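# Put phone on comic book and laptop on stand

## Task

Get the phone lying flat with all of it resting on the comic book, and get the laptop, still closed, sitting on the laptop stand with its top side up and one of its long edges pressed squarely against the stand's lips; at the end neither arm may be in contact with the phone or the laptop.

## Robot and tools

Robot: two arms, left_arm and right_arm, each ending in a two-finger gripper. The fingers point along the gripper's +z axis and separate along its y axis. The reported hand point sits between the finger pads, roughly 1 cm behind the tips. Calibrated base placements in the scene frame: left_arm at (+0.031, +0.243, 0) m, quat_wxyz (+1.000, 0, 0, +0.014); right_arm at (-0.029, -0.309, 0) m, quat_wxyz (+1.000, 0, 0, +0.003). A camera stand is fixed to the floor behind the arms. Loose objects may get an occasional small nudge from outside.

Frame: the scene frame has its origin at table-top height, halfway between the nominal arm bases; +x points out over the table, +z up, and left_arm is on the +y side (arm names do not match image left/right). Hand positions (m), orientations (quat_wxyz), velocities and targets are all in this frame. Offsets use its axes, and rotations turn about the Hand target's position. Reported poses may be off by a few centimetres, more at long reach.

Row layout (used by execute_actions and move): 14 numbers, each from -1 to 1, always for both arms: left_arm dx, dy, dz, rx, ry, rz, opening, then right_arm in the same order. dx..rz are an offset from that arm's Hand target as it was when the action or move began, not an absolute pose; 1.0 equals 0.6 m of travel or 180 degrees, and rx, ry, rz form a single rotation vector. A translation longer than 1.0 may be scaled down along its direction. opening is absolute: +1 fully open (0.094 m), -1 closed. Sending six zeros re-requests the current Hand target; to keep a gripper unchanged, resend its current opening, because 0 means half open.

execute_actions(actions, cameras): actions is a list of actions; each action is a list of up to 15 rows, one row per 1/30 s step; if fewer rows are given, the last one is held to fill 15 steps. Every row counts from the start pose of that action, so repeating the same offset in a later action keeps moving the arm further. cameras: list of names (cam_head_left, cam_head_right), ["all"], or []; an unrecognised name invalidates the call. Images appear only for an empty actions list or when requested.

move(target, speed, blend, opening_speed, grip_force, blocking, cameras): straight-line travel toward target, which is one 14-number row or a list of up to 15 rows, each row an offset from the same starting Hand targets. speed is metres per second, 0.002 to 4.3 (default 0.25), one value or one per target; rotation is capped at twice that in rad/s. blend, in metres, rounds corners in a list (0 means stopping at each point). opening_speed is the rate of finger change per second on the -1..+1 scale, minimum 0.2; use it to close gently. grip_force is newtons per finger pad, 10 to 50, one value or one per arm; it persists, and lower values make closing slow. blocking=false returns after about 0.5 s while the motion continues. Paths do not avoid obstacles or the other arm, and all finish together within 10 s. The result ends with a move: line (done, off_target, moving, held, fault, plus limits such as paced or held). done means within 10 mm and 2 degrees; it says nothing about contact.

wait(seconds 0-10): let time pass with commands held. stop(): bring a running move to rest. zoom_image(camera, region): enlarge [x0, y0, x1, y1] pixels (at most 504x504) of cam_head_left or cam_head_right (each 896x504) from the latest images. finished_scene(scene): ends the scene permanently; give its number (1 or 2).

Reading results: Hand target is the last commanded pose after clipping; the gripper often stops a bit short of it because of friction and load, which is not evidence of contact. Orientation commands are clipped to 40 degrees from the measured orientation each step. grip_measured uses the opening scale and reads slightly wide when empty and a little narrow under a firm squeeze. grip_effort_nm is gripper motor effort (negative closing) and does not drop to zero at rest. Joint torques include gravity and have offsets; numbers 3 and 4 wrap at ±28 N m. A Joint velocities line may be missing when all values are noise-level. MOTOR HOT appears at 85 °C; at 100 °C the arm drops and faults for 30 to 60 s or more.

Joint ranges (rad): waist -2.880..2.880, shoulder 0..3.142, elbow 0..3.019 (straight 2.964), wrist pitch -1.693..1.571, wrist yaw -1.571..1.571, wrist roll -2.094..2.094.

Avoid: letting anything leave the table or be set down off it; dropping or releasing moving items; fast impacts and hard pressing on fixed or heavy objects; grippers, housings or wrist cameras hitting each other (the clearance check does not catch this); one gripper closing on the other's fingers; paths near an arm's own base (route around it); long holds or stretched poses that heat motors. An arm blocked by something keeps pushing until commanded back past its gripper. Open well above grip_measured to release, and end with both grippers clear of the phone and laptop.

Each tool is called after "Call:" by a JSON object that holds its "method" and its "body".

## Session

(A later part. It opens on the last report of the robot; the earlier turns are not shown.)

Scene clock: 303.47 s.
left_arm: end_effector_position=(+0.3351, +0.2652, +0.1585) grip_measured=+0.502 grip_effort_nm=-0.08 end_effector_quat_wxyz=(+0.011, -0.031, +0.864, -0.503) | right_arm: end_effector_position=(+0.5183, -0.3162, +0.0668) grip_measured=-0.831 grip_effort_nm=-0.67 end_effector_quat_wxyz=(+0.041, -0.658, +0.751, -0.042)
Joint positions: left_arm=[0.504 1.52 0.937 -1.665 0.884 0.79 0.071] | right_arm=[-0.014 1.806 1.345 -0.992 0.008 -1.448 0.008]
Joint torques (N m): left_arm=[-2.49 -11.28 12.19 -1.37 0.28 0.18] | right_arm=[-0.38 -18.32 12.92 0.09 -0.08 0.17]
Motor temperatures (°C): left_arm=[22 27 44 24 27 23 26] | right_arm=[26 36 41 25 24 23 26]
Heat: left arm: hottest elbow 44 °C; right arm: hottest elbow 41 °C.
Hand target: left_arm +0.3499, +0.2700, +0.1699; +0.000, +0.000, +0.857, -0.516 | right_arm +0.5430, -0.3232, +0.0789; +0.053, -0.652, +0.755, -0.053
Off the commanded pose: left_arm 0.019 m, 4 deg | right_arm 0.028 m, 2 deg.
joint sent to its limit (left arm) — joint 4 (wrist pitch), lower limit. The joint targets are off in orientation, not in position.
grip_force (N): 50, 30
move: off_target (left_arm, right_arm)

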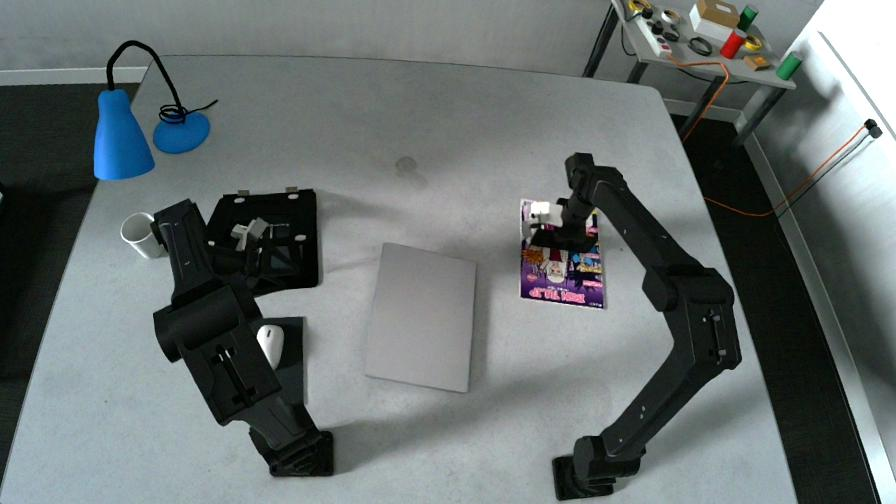

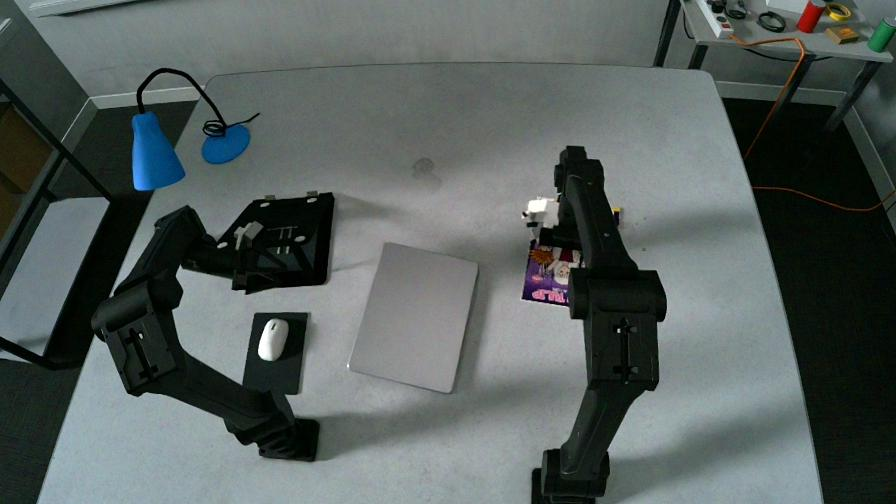

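Call:
{"method": "execute_actions", "body": {"actions": [], "cameras": ["all"]}}

Scene clock: 318.73 s.
left_arm: end_effector_position=(+0.3351, +0.2652, +0.1585) grip_measured=+0.502 grip_effort_nm=-0.08 end_effector_quat_wxyz=(+0.011, -0.031, +0.864, -0.503) | right_arm: end_effector_position=(+0.5184, -0.3162, +0.0667) grip_measured=-0.831 grip_effort_nm=-0.67 end_effector_quat_wxyz=(+0.041, -0.658, +0.751, -0.042)
Joint positions: left_arm=[0.504 1.52 0.937 -1.665 0.884 0.79 0.071] | right_arm=[-0.014 1.806 1.345 -0.992 0.008 -1.448 0.008]
Joint velocities: within noise
Joint torques (N m): left_arm=[-2.61 -10.58 12.19 -1.4 0.29 0.19] | right_arm=[-0.32 -18.43 12.74 -0.03 -0.08 0.17]
Motor temperatures (°C): left_arm=[22 27 44 24 27 23 26] | right_arm=[26 38 47 25 24 23 26]
Heat: left arm: hottest elbow 44 °C; right arm: hottest elbow 47 °C.
Hand target: left_arm +0.3499, +0.2700, +0.1699; +0.000, +0.000, +0.857, -0.516 | right_arm +0.5430, -0.3232, +0.0787; +0.053, -0.652, +0.755, -0.053
Tool commands: left_gripper/opening=+0.5 right_gripper/opening=-0.92
Off the commanded pose: left_arm 0.019 m, 4 deg | right_arm 0.028 m, 2 deg.
grip_force (N): 50, 30

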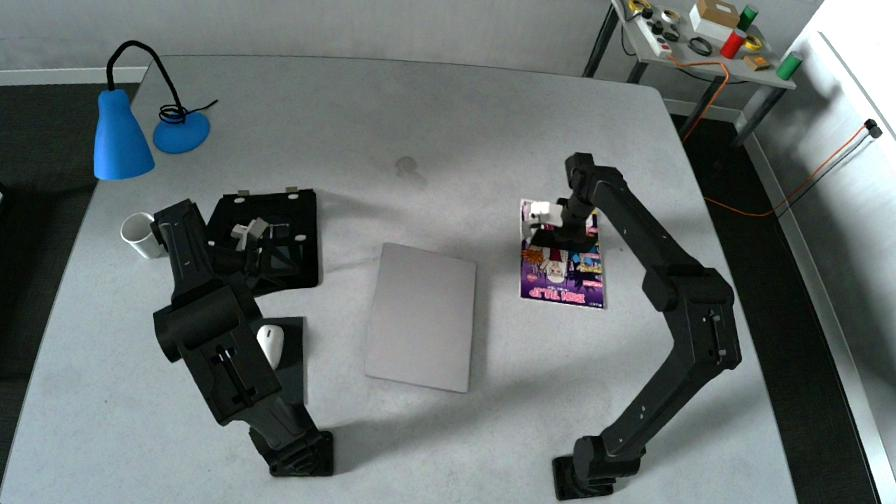

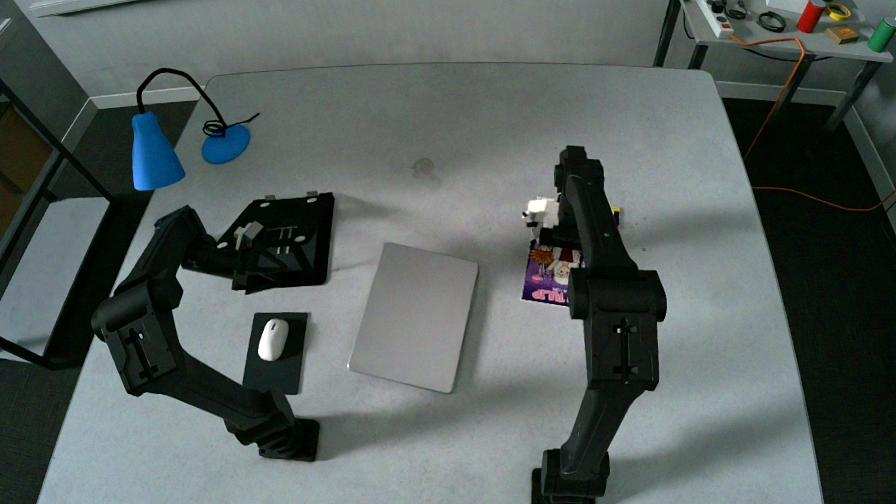

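Call:
{"method": "zoom_image", "body": {"camera": "cam_head_left", "region": [500, 180, 630, 320]}}

Call:
{"method": "zoom_image", "body": {"camera": "cam_head_right", "region": [500, 180, 640, 320]}}

Scaled by 3.600.

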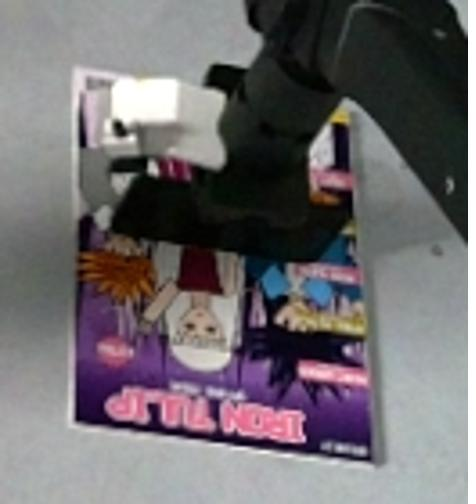

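Scaled by 3.600.

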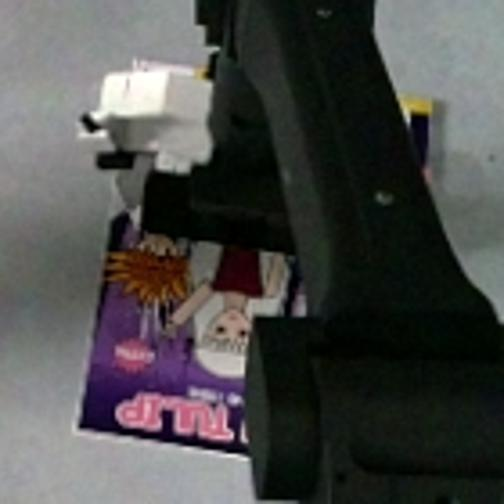

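Call:
{"method": "zoom_image", "body": {"camera": "cam_head_left", "region": [520, 195, 610, 265]}}

Scaled by 5.600.

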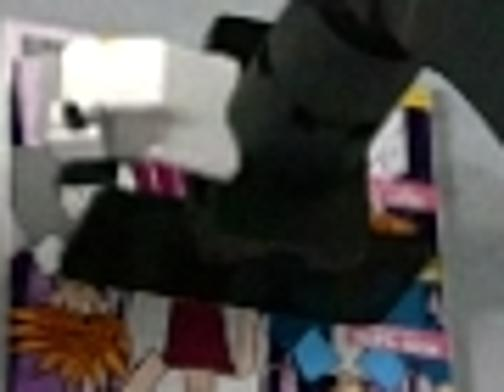

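Call:
{"method": "move", "body": {"target": [0,0,0,0,0,0,0.5, 0,0,-0.010,0,0,0,-0.92], "speed": 0.02, "cameras": []}}

Scene clock: 355.00 s.
left_arm: end_effector_position=(+0.3351, +0.2652, +0.1585) grip_measured=+0.502 grip_effort_nm=-0.08 end_effector_quat_wxyz=(+0.011, -0.031, +0.864, -0.503) | right_arm: end_effector_position=(+0.5179, -0.3162, +0.0627) grip_measured=-0.831 grip_effort_nm=-0.67 end_effector_quat_wxyz=(+0.038, -0.658, +0.751, -0.040)
Joint positions: left_arm=[0.504 1.52 0.937 -1.665 0.884 0.79 0.071] | right_arm=[-0.014 1.814 1.345 -0.992 0.008 -1.448 0.008]
Joint torques (N m): left_arm=[-3.02 -10.87 12.4 -1.43 0.26 0.15] | right_arm=[-0.38 -18.9 12.18 0.38 -0.08 0.17]
Motor temperatures (°C): left_arm=[22 27 44 24 27 23 26] | right_arm=[26 39 53 25 24 23 26]
Heat: left arm: hottest elbow 44 °C; right arm: hottest elbow 53 °C.
Hand target: left_arm +0.3499, +0.2700, +0.1699; +0.000, +0.000, +0.857, -0.516 | right_arm +0.5430, -0.3232, +0.0728; +0.053, -0.652, +0.755, -0.053
Off the commanded pose: left_arm 0.019 m, 4 deg | right_arm 0.028 m, 2 deg.
joint sent to its limit (left arm) — joint 4 (wrist pitch), lower limit. The joint targets are off in orientation, not in position.
grip_force (N): 50, 30
move: off_target (left_arm, right_arm)
No camera images: "cameras" was empty.

Call:
{"method": "move", "body": {"target": [0,0,0,0,0,0,0.5, 0,0,-0.008,0,0,0,-0.92], "speed": 0.02, "cameras": ["all"]}}

Call:
{"method": "zoom_image", "body": {"camera": "cam_head_left", "region": [520, 195, 610, 265]}}

Scene clock: 357.57 s.
left_arm: end_effector_position=(+0.3351, +0.2652, +0.1585) grip_measured=+0.502 grip_effort_nm=-0.08 end_effector_quat_wxyz=(+0.011, -0.031, +0.864, -0.503) | right_arm: end_effector_position=(+0.5178, -0.3162, +0.0609) grip_measured=-0.831 grip_effort_nm=-0.67 end_effector_quat_wxyz=(+0.037, -0.658, +0.751, -0.039)
Joint positions: left_arm=[0.504 1.52 0.937 -1.665 0.884 0.79 0.071] | right_arm=[-0.014 1.817 1.345 -0.992 0.008 -1.448 0.008]
Joint torques (N m): left_arm=[-2.96 -10.87 12.22 -1.33 0.29 0.19] | right_arm=[0.15 -18.2 11.71 0.76 -0.08 0.17]
Heat: left arm: hottest elbow 44 °C; right arm: hottest elbow 54 °C.
Hand target: left_arm +0.3499, +0.2700, +0.1699; +0.000, +0.000, +0.857, -0.516 | right_arm +0.5430, -0.3231, +0.0680; +0.053, -0.652, +0.755, -0.053
Off the commanded pose: left_arm 0.019 m, 4 deg | right_arm 0.027 m, 3 deg.
joint sent to its limit (left arm) — joint 4 (wrist pitch), lower limit. The joint targets are off in orientation, not in position.
grip_force (N): 50, 30
move: off_target (left_arm, right_arm)

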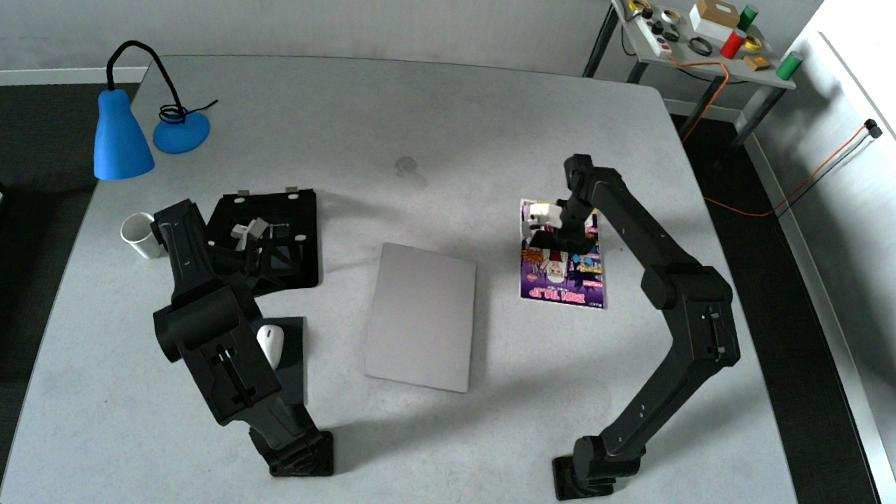

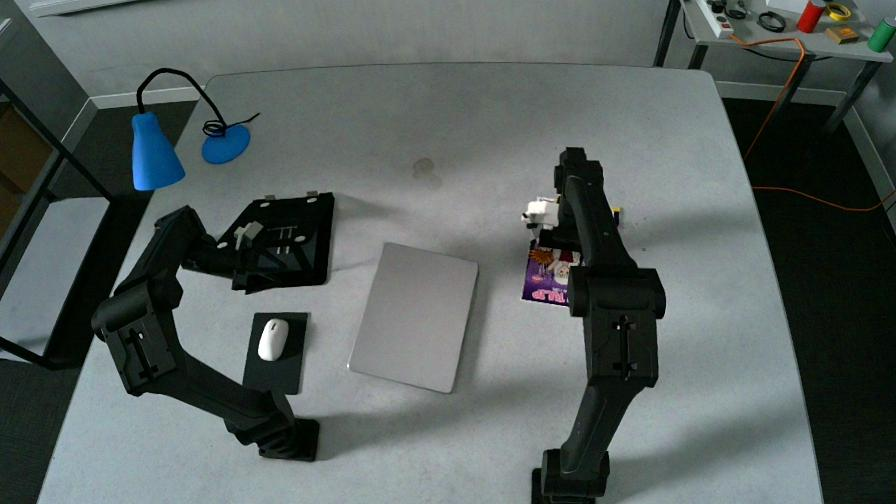

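Scaled by 5.600.

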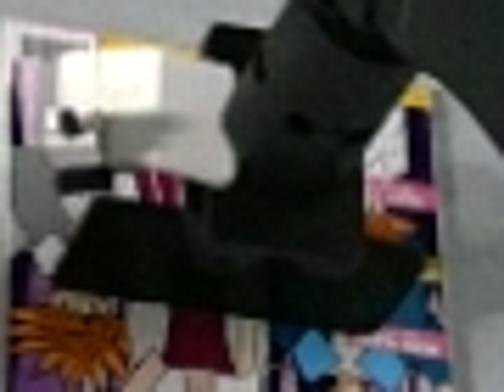

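Call:
{"method": "move", "body": {"target": [0,0,0,0,0,0,0.5, 0,0,0,0,0,0,-0.5], "opening_speed": 0.4, "cameras": ["all"]}}

Call:
{"method": "zoom_image", "body": {"camera": "cam_head_left", "region": [520, 195, 610, 265]}}

Call:
{"method": "zoom_image", "body": {"camera": "cam_head_right", "region": [510, 185, 600, 255]}}

Scene clock: 373.90 s.
left_arm: end_effector_position=(+0.3351, +0.2652, +0.1585) grip_measured=+0.502 grip_effort_nm=-0.08 end_effector_quat_wxyz=(+0.011, -0.031, +0.864, -0.503) | right_arm: end_effector_position=(+0.5186, -0.3162, +0.0611) grip_measured=-0.502 grip_effort_nm=0.07 end_effector_quat_wxyz=(+0.038, -0.658, +0.751, -0.039)
Joint positions: left_arm=[0.504 1.52 0.937 -1.665 0.884 0.79 0.071] | right_arm=[-0.014 1.817 1.345 -0.989 0.008 -1.448 0.023]
Joint torques (N m): left_arm=[-2.2 -10.87 12.37 -1.18 0.29 0.18] | right_arm=[-0.38 -18.49 11.75 0.66 -0.07 0.17]
Heat: left arm: hottest elbow 44 °C; right arm: hottest elbow 54 °C.
Hand target: left_arm +0.3499, +0.2700, +0.1699; +0.000, +0.000, +0.857, -0.516 | right_arm +0.5429, -0.3231, +0.0679; +0.053, -0.652, +0.755, -0.053
Off the commanded pose: left_arm 0.019 m, 4 deg | right_arm 0.026 m, 2 deg.
joint sent to its limit (left arm) — joint 4 (wrist pitch), lower limit. The joint targets are off in orientation, not in position.
grip_force (N): 50, 30
move: off_target (left_arm, right_arm)

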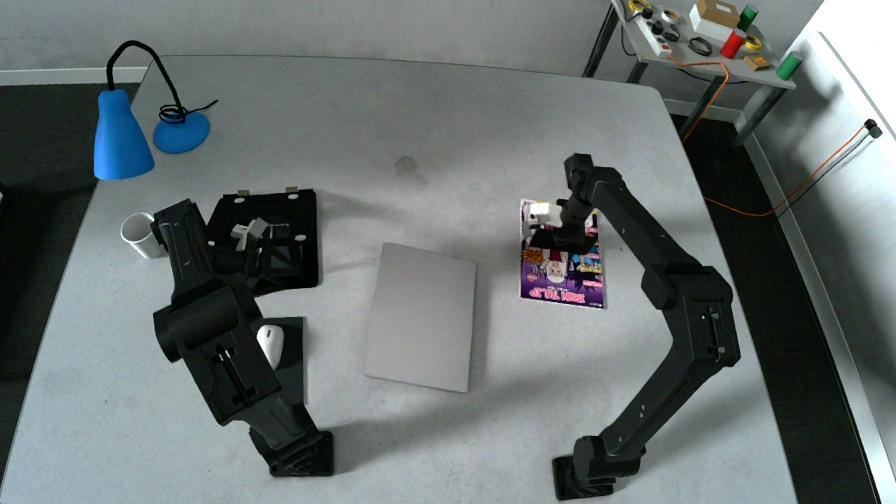

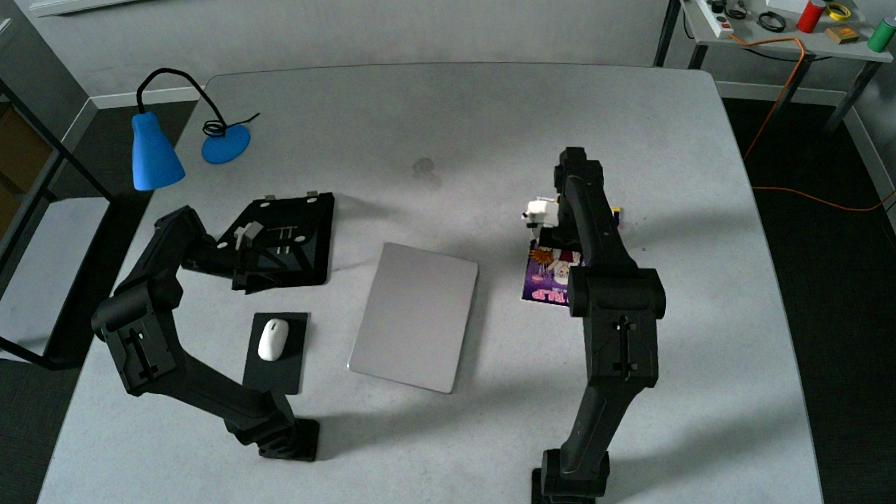

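Scaled by 5.600.

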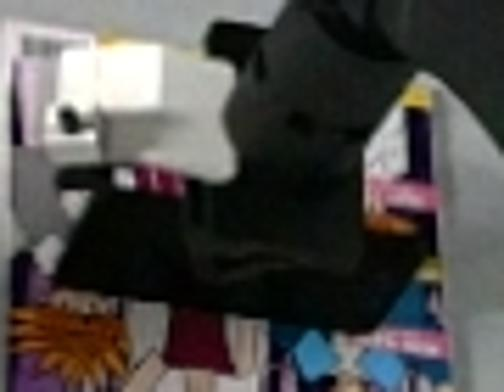

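Scaled by 5.600.

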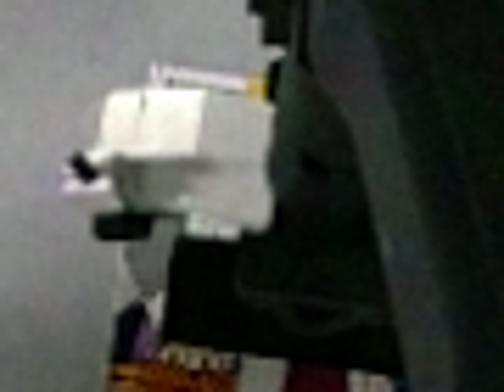

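Call:
{"method": "move", "body": {"target": [0,0,0,0,0,0,0.5, 0.007,0,-0.055,0,0,0,-0.5], "speed": 0.05, "cameras": ["all"]}}

Call:
{"method": "zoom_image", "body": {"camera": "cam_head_left", "region": [520, 195, 610, 265]}}

Call:
{"method": "zoom_image", "body": {"camera": "cam_head_right", "region": [510, 185, 600, 255]}}

Scene clock: 378.17 s.
left_arm: end_effector_position=(+0.3351, +0.2652, +0.1585) grip_measured=+0.502 grip_effort_nm=-0.08 end_effector_quat_wxyz=(+0.011, -0.031, +0.864, -0.503) | right_arm: end_effector_position=(+0.5324, -0.3163, +0.0407) grip_measured=-0.501 grip_effort_nm=0.06 end_effector_quat_wxyz=(+0.049, -0.657, +0.751, -0.049)
Joint positions: left_arm=[0.504 1.52 0.937 -1.665 0.884 0.79 0.071] | right_arm=[-0.014 1.86 1.345 -0.92 0.008 -1.448 0.023]
Joint torques (N m): left_arm=[-2.2 -10.64 12.41 -1.32 0.31 0.23] | right_arm=[-0.21 -18.2 10.11 0.76 -0.07 0.17]
Heat: left arm: hottest elbow 44 °C; right arm: hottest elbow 54 °C.
Hand target: left_arm +0.3499, +0.2700, +0.1699; +0.000, +0.000, +0.857, -0.516 | right_arm +0.5470, -0.3231, +0.0348; +0.053, -0.652, +0.755, -0.052
Off the commanded pose: left_arm 0.019 m, 4 deg | right_arm 0.017 m, 1 deg.
joint sent to its limit (left arm) — joint 4 (wrist pitch), lower limit. The joint targets are off in orientation, not in position.
grip_force (N): 50, 30
move: off_target (left_arm, right_arm)

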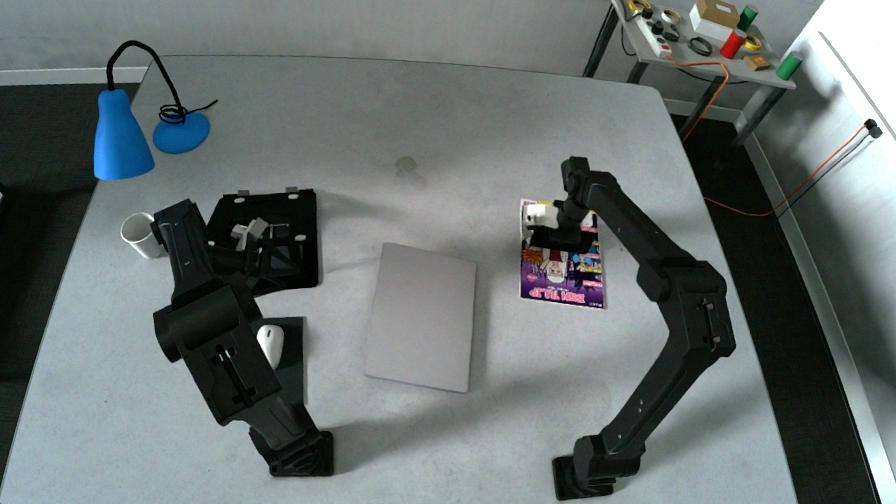

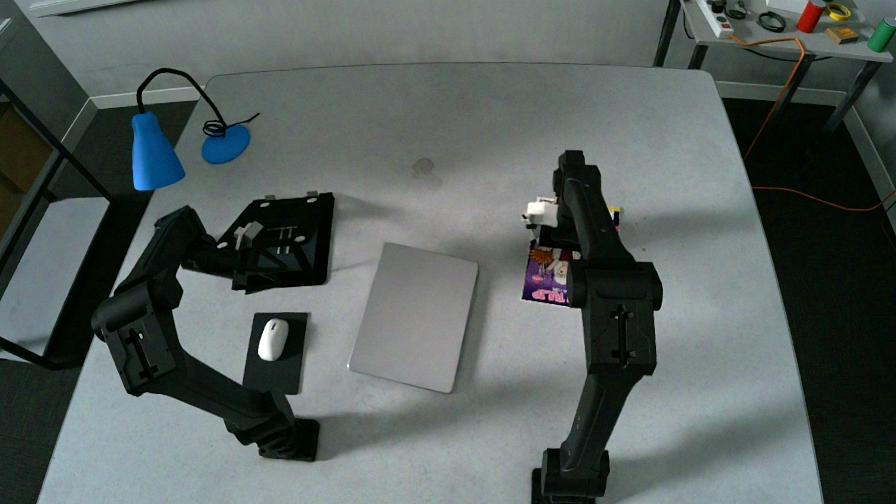

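Scaled by 5.600.

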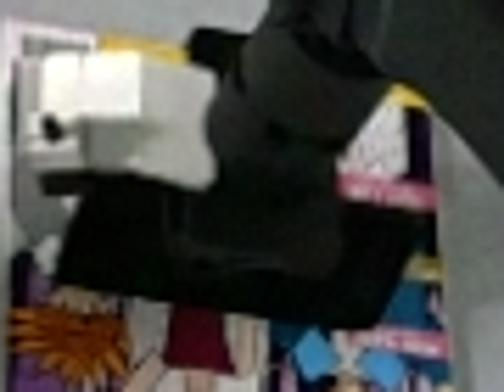

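Scaled by 5.600.

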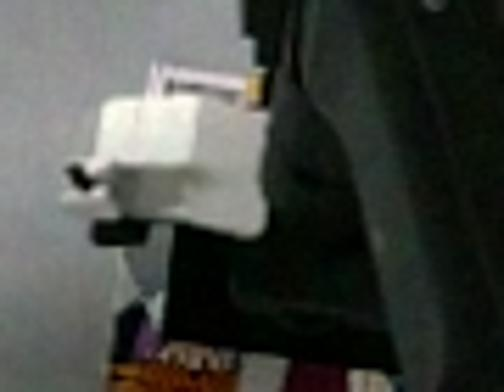

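Call:
{"method": "zoom_image", "body": {"camera": "cam_head_left", "region": [524, 220, 564, 260]}}

Call:
{"method": "zoom_image", "body": {"camera": "cam_head_left", "region": [570, 220, 610, 260]}}

Scaled by 12.600.

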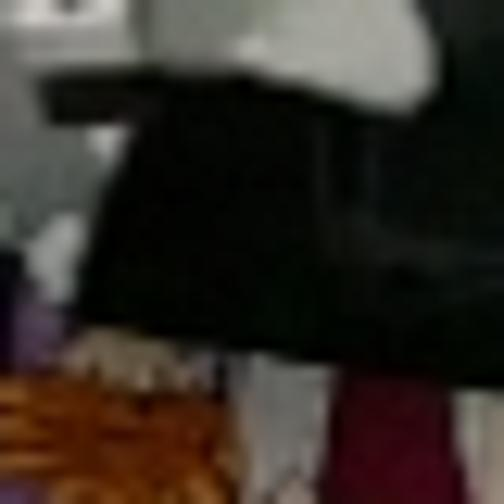

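Scaled by 12.600.

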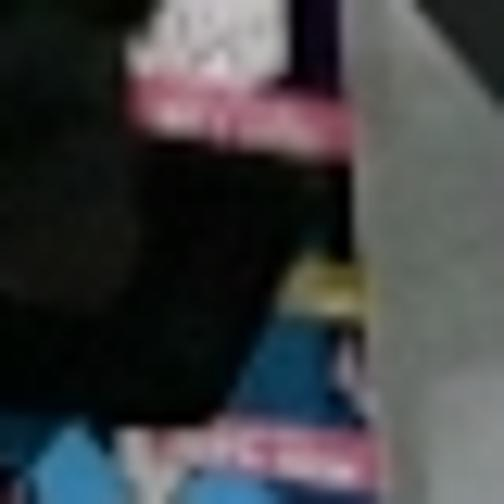

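Call:
{"method": "move", "body": {"target": [0,0,0,0,0,0,0.5, -0.03,0,-0.015,0,0,0,-0.5], "speed": 0.04, "cameras": ["all"]}}

Call:
{"method": "zoom_image", "body": {"camera": "cam_head_left", "region": [520, 195, 610, 265]}}

Scene clock: 399.73 s.
left_arm: end_effector_position=(+0.3351, +0.2652, +0.1585) grip_measured=+0.502 grip_effort_nm=-0.08 end_effector_quat_wxyz=(+0.011, -0.031, +0.864, -0.503) | right_arm: end_effector_position=(+0.5325, -0.3163, +0.0335) grip_measured=-0.501 grip_effort_nm=0.06 end_effector_quat_wxyz=(+0.056, -0.657, +0.750, -0.055)
Joint positions: left_arm=[0.504 1.52 0.937 -1.665 0.884 0.79 0.071] | right_arm=[-0.014 1.86 1.322 -0.877 0.008 -1.448 0.023]
Joint torques (N m): left_arm=[-2.84 -10.7 12.46 -1.11 0.27 0.15] | right_arm=[-0.32 -20.72 6.8 0.79 -0.07 0.18]
Heat: left arm: hottest elbow 44 °C; right arm: hottest elbow 51 °C.
Hand target: left_arm +0.3499, +0.2700, +0.1699; +0.000, +0.000, +0.857, -0.516 | right_arm +0.5291, -0.3231, +0.0259; +0.053, -0.652, +0.755, -0.053
Off the commanded pose: left_arm 0.019 m, 4 deg | right_arm 0.011 m, 1 deg.
joint sent to its limit (left arm) — joint 4 (wrist pitch), lower limit. The joint targets are off in orientation, not in position.
grip_force (N): 50, 30
move: off_target (left_arm, right_arm)

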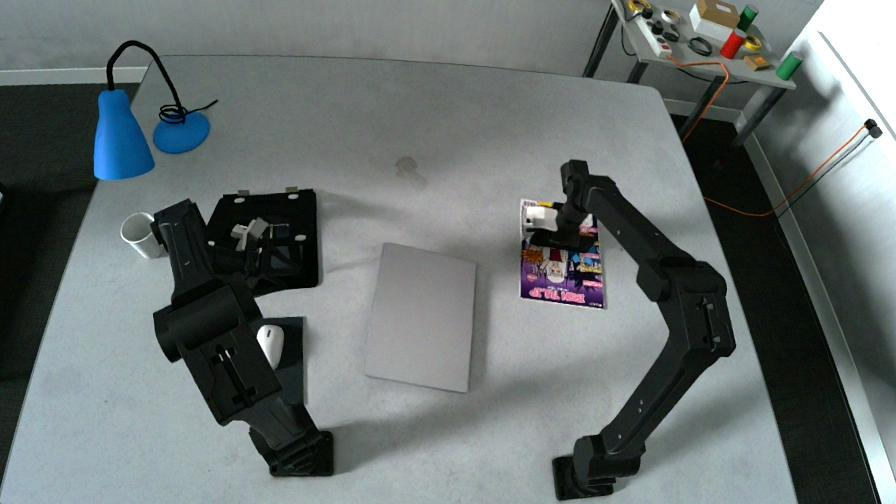

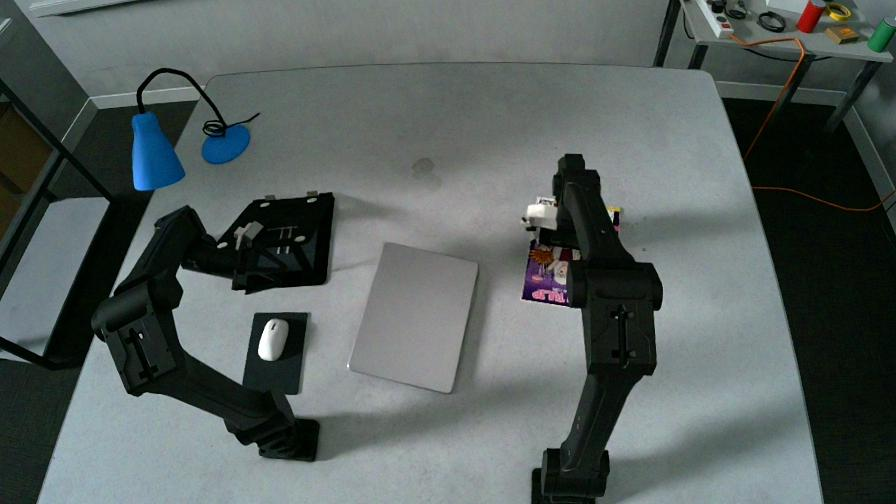

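Scaled by 5.600.

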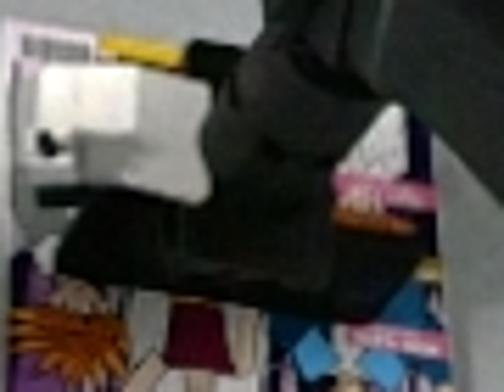

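Call:
{"method": "move", "body": {"target": [0,0,0,0,0,0,0.5, -0.02,0,-0.015,0,0,0,-0.5], "speed": 0.04, "cameras": ["all"]}}

Call:
{"method": "zoom_image", "body": {"camera": "cam_head_left", "region": [520, 195, 610, 265]}}

Scene clock: 404.23 s.
left_arm: end_effector_position=(+0.3351, +0.2652, +0.1585) grip_measured=+0.502 grip_effort_nm=-0.08 end_effector_quat_wxyz=(+0.011, -0.031, +0.864, -0.503) | right_arm: end_effector_position=(+0.5222, -0.3164, +0.0200) grip_measured=-0.501 grip_effort_nm=0.06 end_effector_quat_wxyz=(+0.053, -0.657, +0.750, -0.053)
Joint positions: left_arm=[0.504 1.52 0.937 -1.665 0.884 0.79 0.071] | right_arm=[-0.015 1.858 1.279 -0.841 0.008 -1.448 0.023]
Joint torques (N m): left_arm=[-2.32 -11.11 12.25 -1.31 0.31 0.2] | right_arm=[-0.32 -21.19 6.22 0.75 -0.07 0.17]
Heat: left arm: hottest elbow 44 °C; right arm: hottest elbow 50 °C.
Hand target: left_arm +0.3499, +0.2700, +0.1699; +0.000, +0.000, +0.857, -0.516 | right_arm +0.5171, -0.3231, +0.0168; +0.053, -0.652, +0.755, -0.053
Off the commanded pose: left_arm 0.019 m, 4 deg | right_arm 0.009 m, 1 deg.
joint sent to its limit (left arm) — joint 4 (wrist pitch), lower limit. The joint targets are off in orientation, not in position.
grip_force (N): 50, 30
move: off_target (left_arm)

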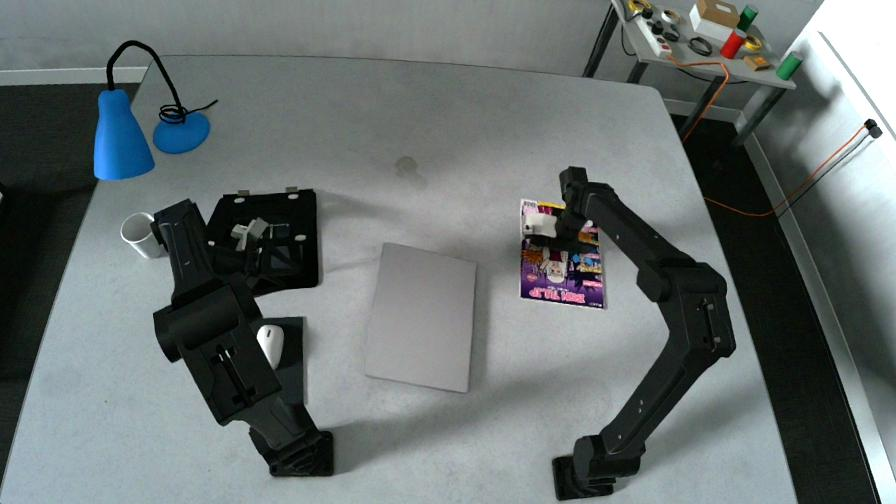

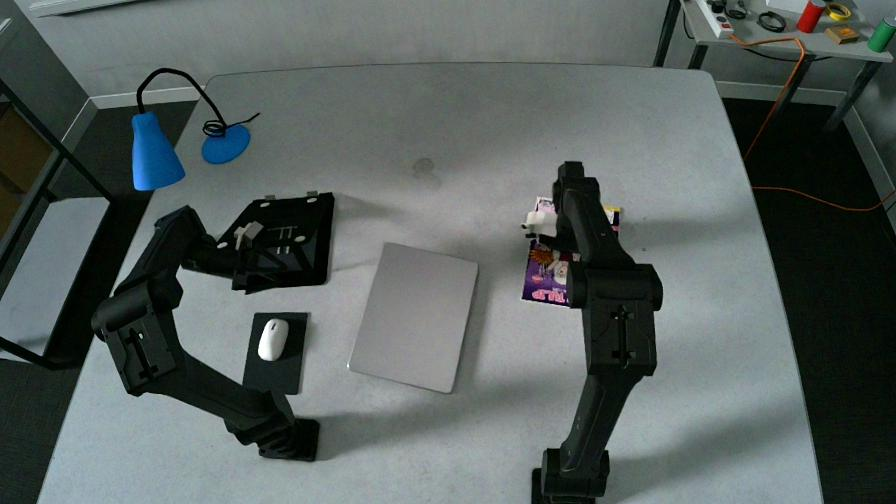

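Scaled by 5.600.

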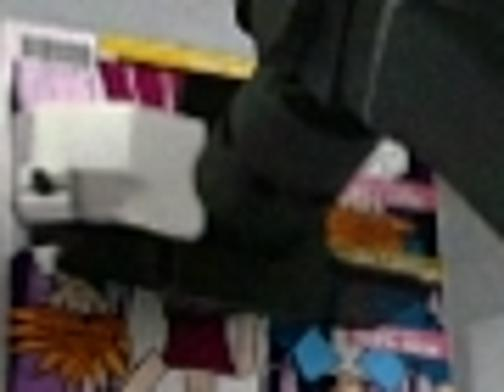

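Call:
{"method": "zoom_image", "body": {"camera": "cam_head_left", "region": [524, 225, 564, 265]}}

Call:
{"method": "zoom_image", "body": {"camera": "cam_head_left", "region": [570, 225, 610, 265]}}

Call:
{"method": "zoom_image", "body": {"camera": "cam_head_right", "region": [515, 205, 575, 265]}}

Scaled by 12.600.

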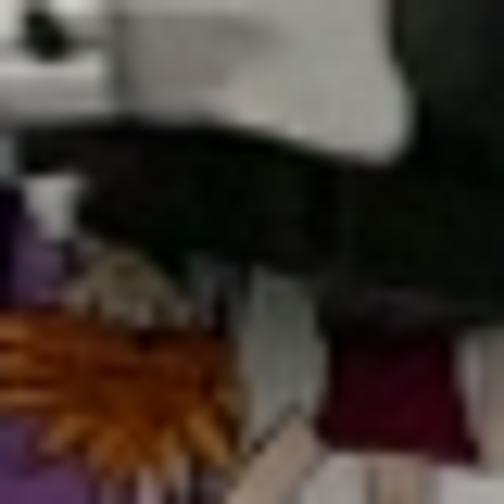

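Scaled by 12.600.

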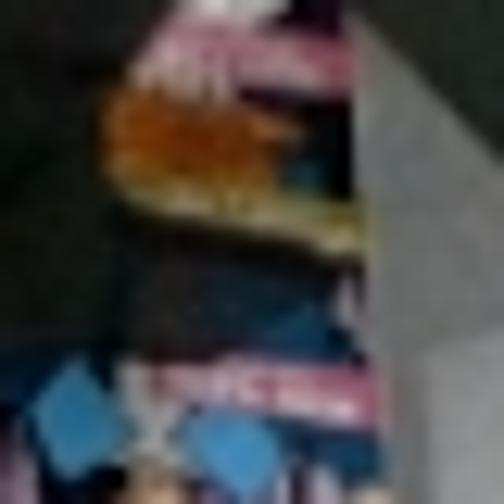

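Scaled by 8.400.

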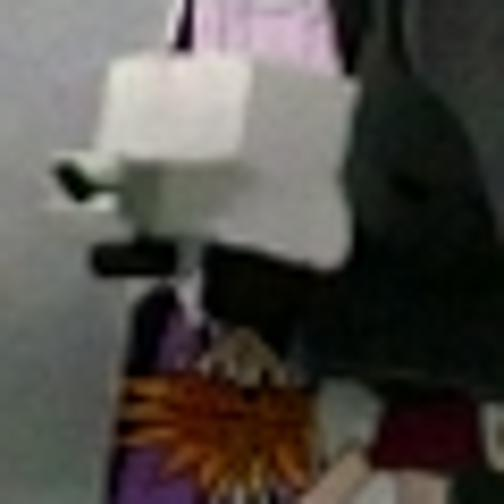

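Call:
{"method": "move", "body": {"target": [0,0,0,0,0,0,0.5, -0.03,0,-0.005,0,0,0,0.25], "speed": 0.009, "opening_speed": 0.4, "cameras": ["all"]}}

Call:
{"method": "zoom_image", "body": {"camera": "cam_head_left", "region": [520, 195, 610, 265]}}

Call:
{"method": "zoom_image", "body": {"camera": "cam_head_right", "region": [515, 205, 575, 265]}}

Scene clock: 423.80 s.
left_arm: end_effector_position=(+0.3351, +0.2652, +0.1585) grip_measured=+0.502 grip_effort_nm=-0.08 end_effector_quat_wxyz=(+0.011, -0.031, +0.864, -0.503) | right_arm: end_effector_position=(+0.5096, -0.3165, +0.0223) grip_measured=+0.249 grip_effort_nm=0.06 end_effector_quat_wxyz=(+0.060, -0.656, +0.750, -0.059)
Joint positions: left_arm=[0.504 1.52 0.937 -1.665 0.884 0.79 0.071] | right_arm=[-0.015 1.819 1.223 -0.807 0.008 -1.448 0.059]
Joint torques (N m): left_arm=[-1.96 -11.05 12.18 -1.26 0.32 0.16] | right_arm=[-0.32 -19.9 5.64 0.55 -0.08 0.17]
Motor temperatures (°C): left_arm=[22 27 44 24 27 24 26] | right_arm=[26 38 46 25 24 23 26]
Heat: left arm: hottest elbow 44 °C; right arm: hottest elbow 46 °C.
Hand target: left_arm +0.3499, +0.2700, +0.1699; +0.000, +0.000, +0.857, -0.516 | right_arm +0.4992, -0.3232, +0.0140; +0.053, -0.652, +0.755, -0.053
Off the commanded pose: left_arm 0.019 m, 4 deg | right_arm 0.015 m, 1 deg.
joint sent to its limit (left arm) — joint 4 (wrist pitch), lower limit. The joint targets are off in orientation, not in position.
grip_force (N): 50, 30
move: off_target (left_arm, right_arm)

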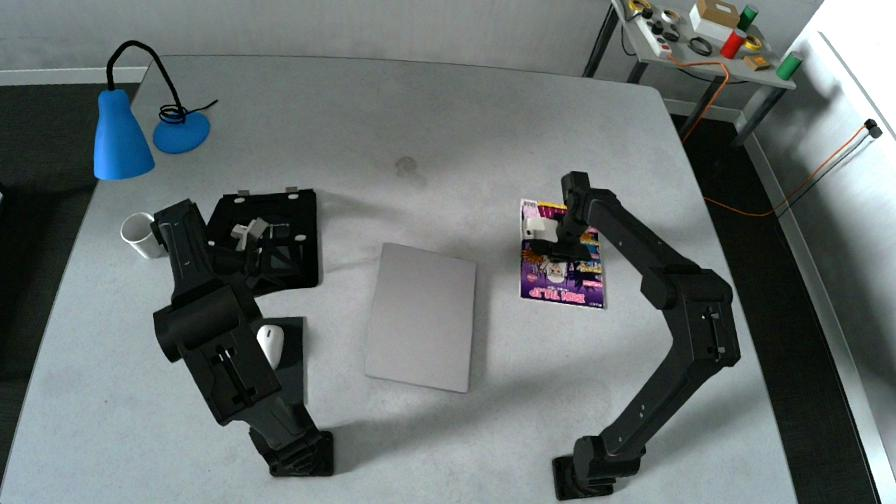

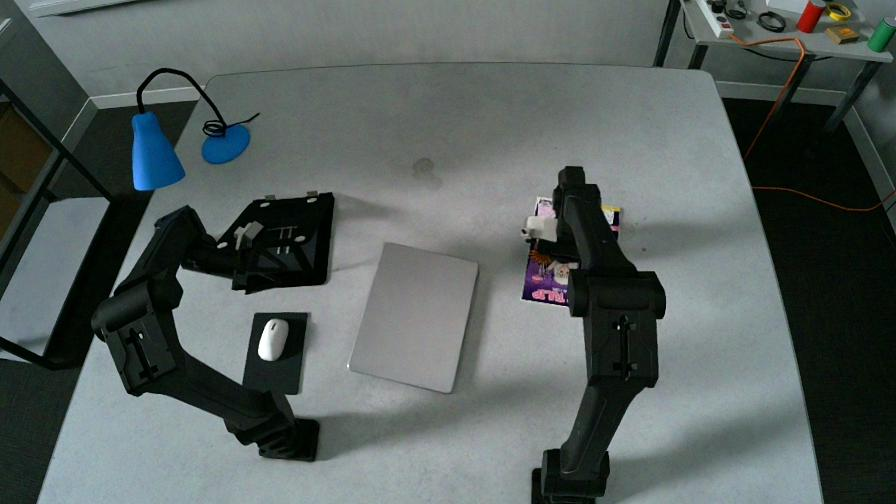

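Scaled by 5.600.

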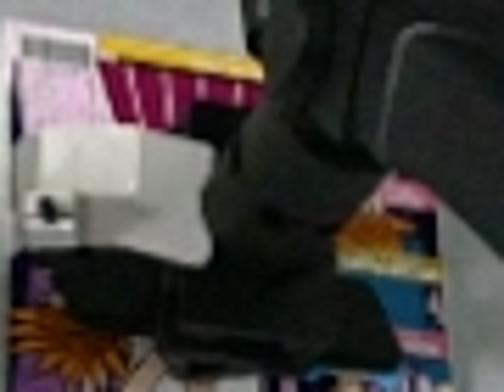

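Scaled by 8.400.

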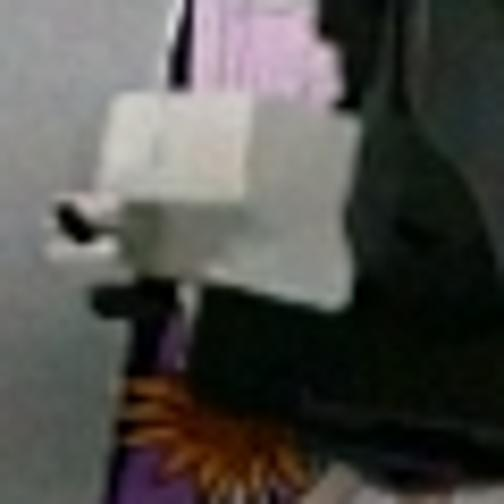

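Call:
{"method": "move", "body": {"target": [0,0,0,0,0,0,0.5, -0.04,0,0,0,0,0,1.0], "speed": 0.012, "opening_speed": 0.4, "cameras": ["all"]}}

Call:
{"method": "zoom_image", "body": {"camera": "cam_head_left", "region": [520, 195, 610, 265]}}

Call:
{"method": "zoom_image", "body": {"camera": "cam_head_right", "region": [515, 205, 575, 265]}}

Scene clock: 431.33 s.
left_arm: end_effector_position=(+0.3351, +0.2652, +0.1585) grip_measured=+0.502 grip_effort_nm=-0.08 end_effector_quat_wxyz=(+0.011, -0.031, +0.864, -0.503) | right_arm: end_effector_position=(+0.4876, -0.3167, +0.0245) grip_measured=+0.998 grip_effort_nm=0.08 end_effector_quat_wxyz=(+0.063, -0.656, +0.750, -0.061)
Joint positions: left_arm=[0.504 1.52 0.937 -1.665 0.884 0.79 0.071] | right_arm=[-0.016 1.764 1.149 -0.781 0.008 -1.448 0.094]
Joint torques (N m): left_arm=[-2.14 -10.99 12.37 -1.32 0.25 0.21] | right_arm=[-0.38 -18.67 5.35 0.59 -0.09 0.16]
Heat: left arm: hottest elbow 44 °C; right arm: hottest elbow 45 °C.
Hand target: left_arm +0.3499, +0.2700, +0.1699; +0.000, +0.000, +0.857, -0.516 | right_arm +0.4752, -0.3231, +0.0140; +0.053, -0.652, +0.755, -0.053
Off the commanded pose: left_arm 0.019 m, 4 deg | right_arm 0.018 m, 2 deg.
joint sent to its limit (left arm) — joint 4 (wrist pitch), lower limit. The joint targets are off in orientation, not in position.
grip_force (N): 50, 30
move: off_target (left_arm, right_arm)

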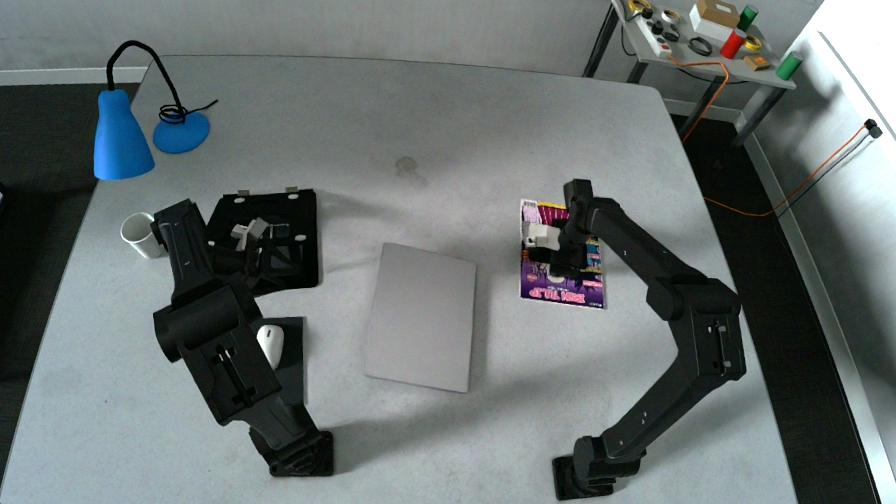

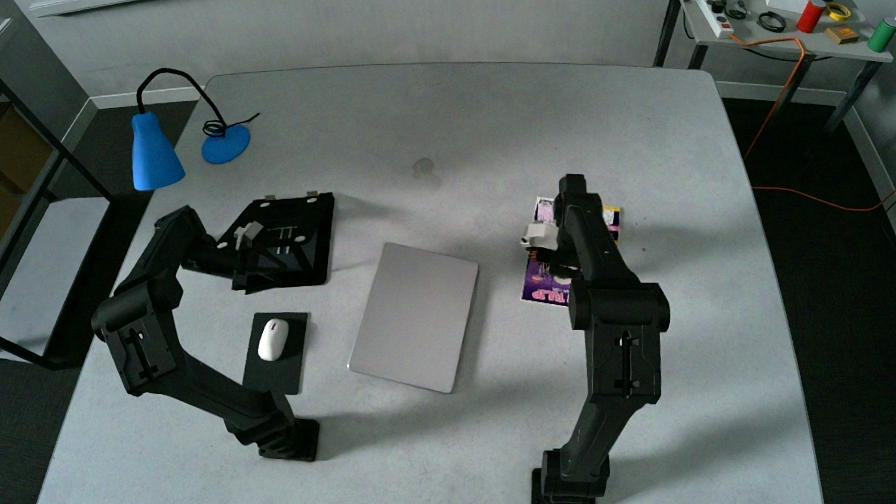

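Scaled by 5.600.

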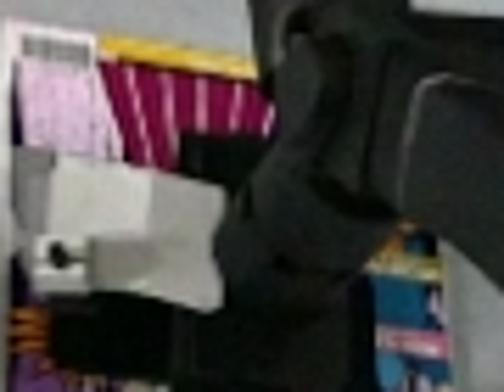

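Scaled by 8.400.

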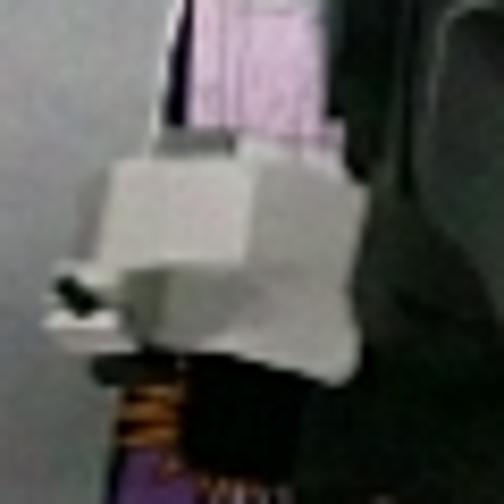

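Call:
{"method": "zoom_image", "body": {"camera": "cam_head_left", "region": [520, 240, 610, 310]}}

Call:
{"method": "zoom_image", "body": {"camera": "cam_head_right", "region": [515, 235, 605, 305]}}

Scaled by 5.600.

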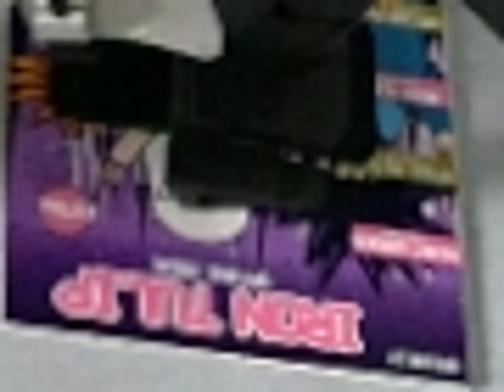

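Scaled by 5.600.

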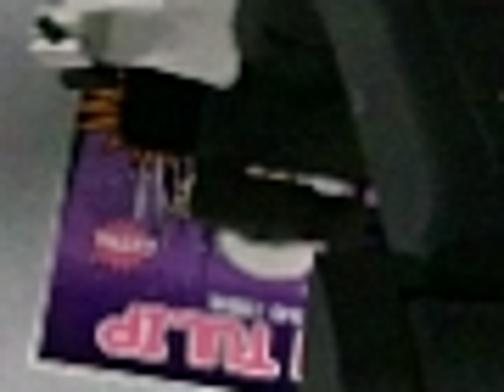

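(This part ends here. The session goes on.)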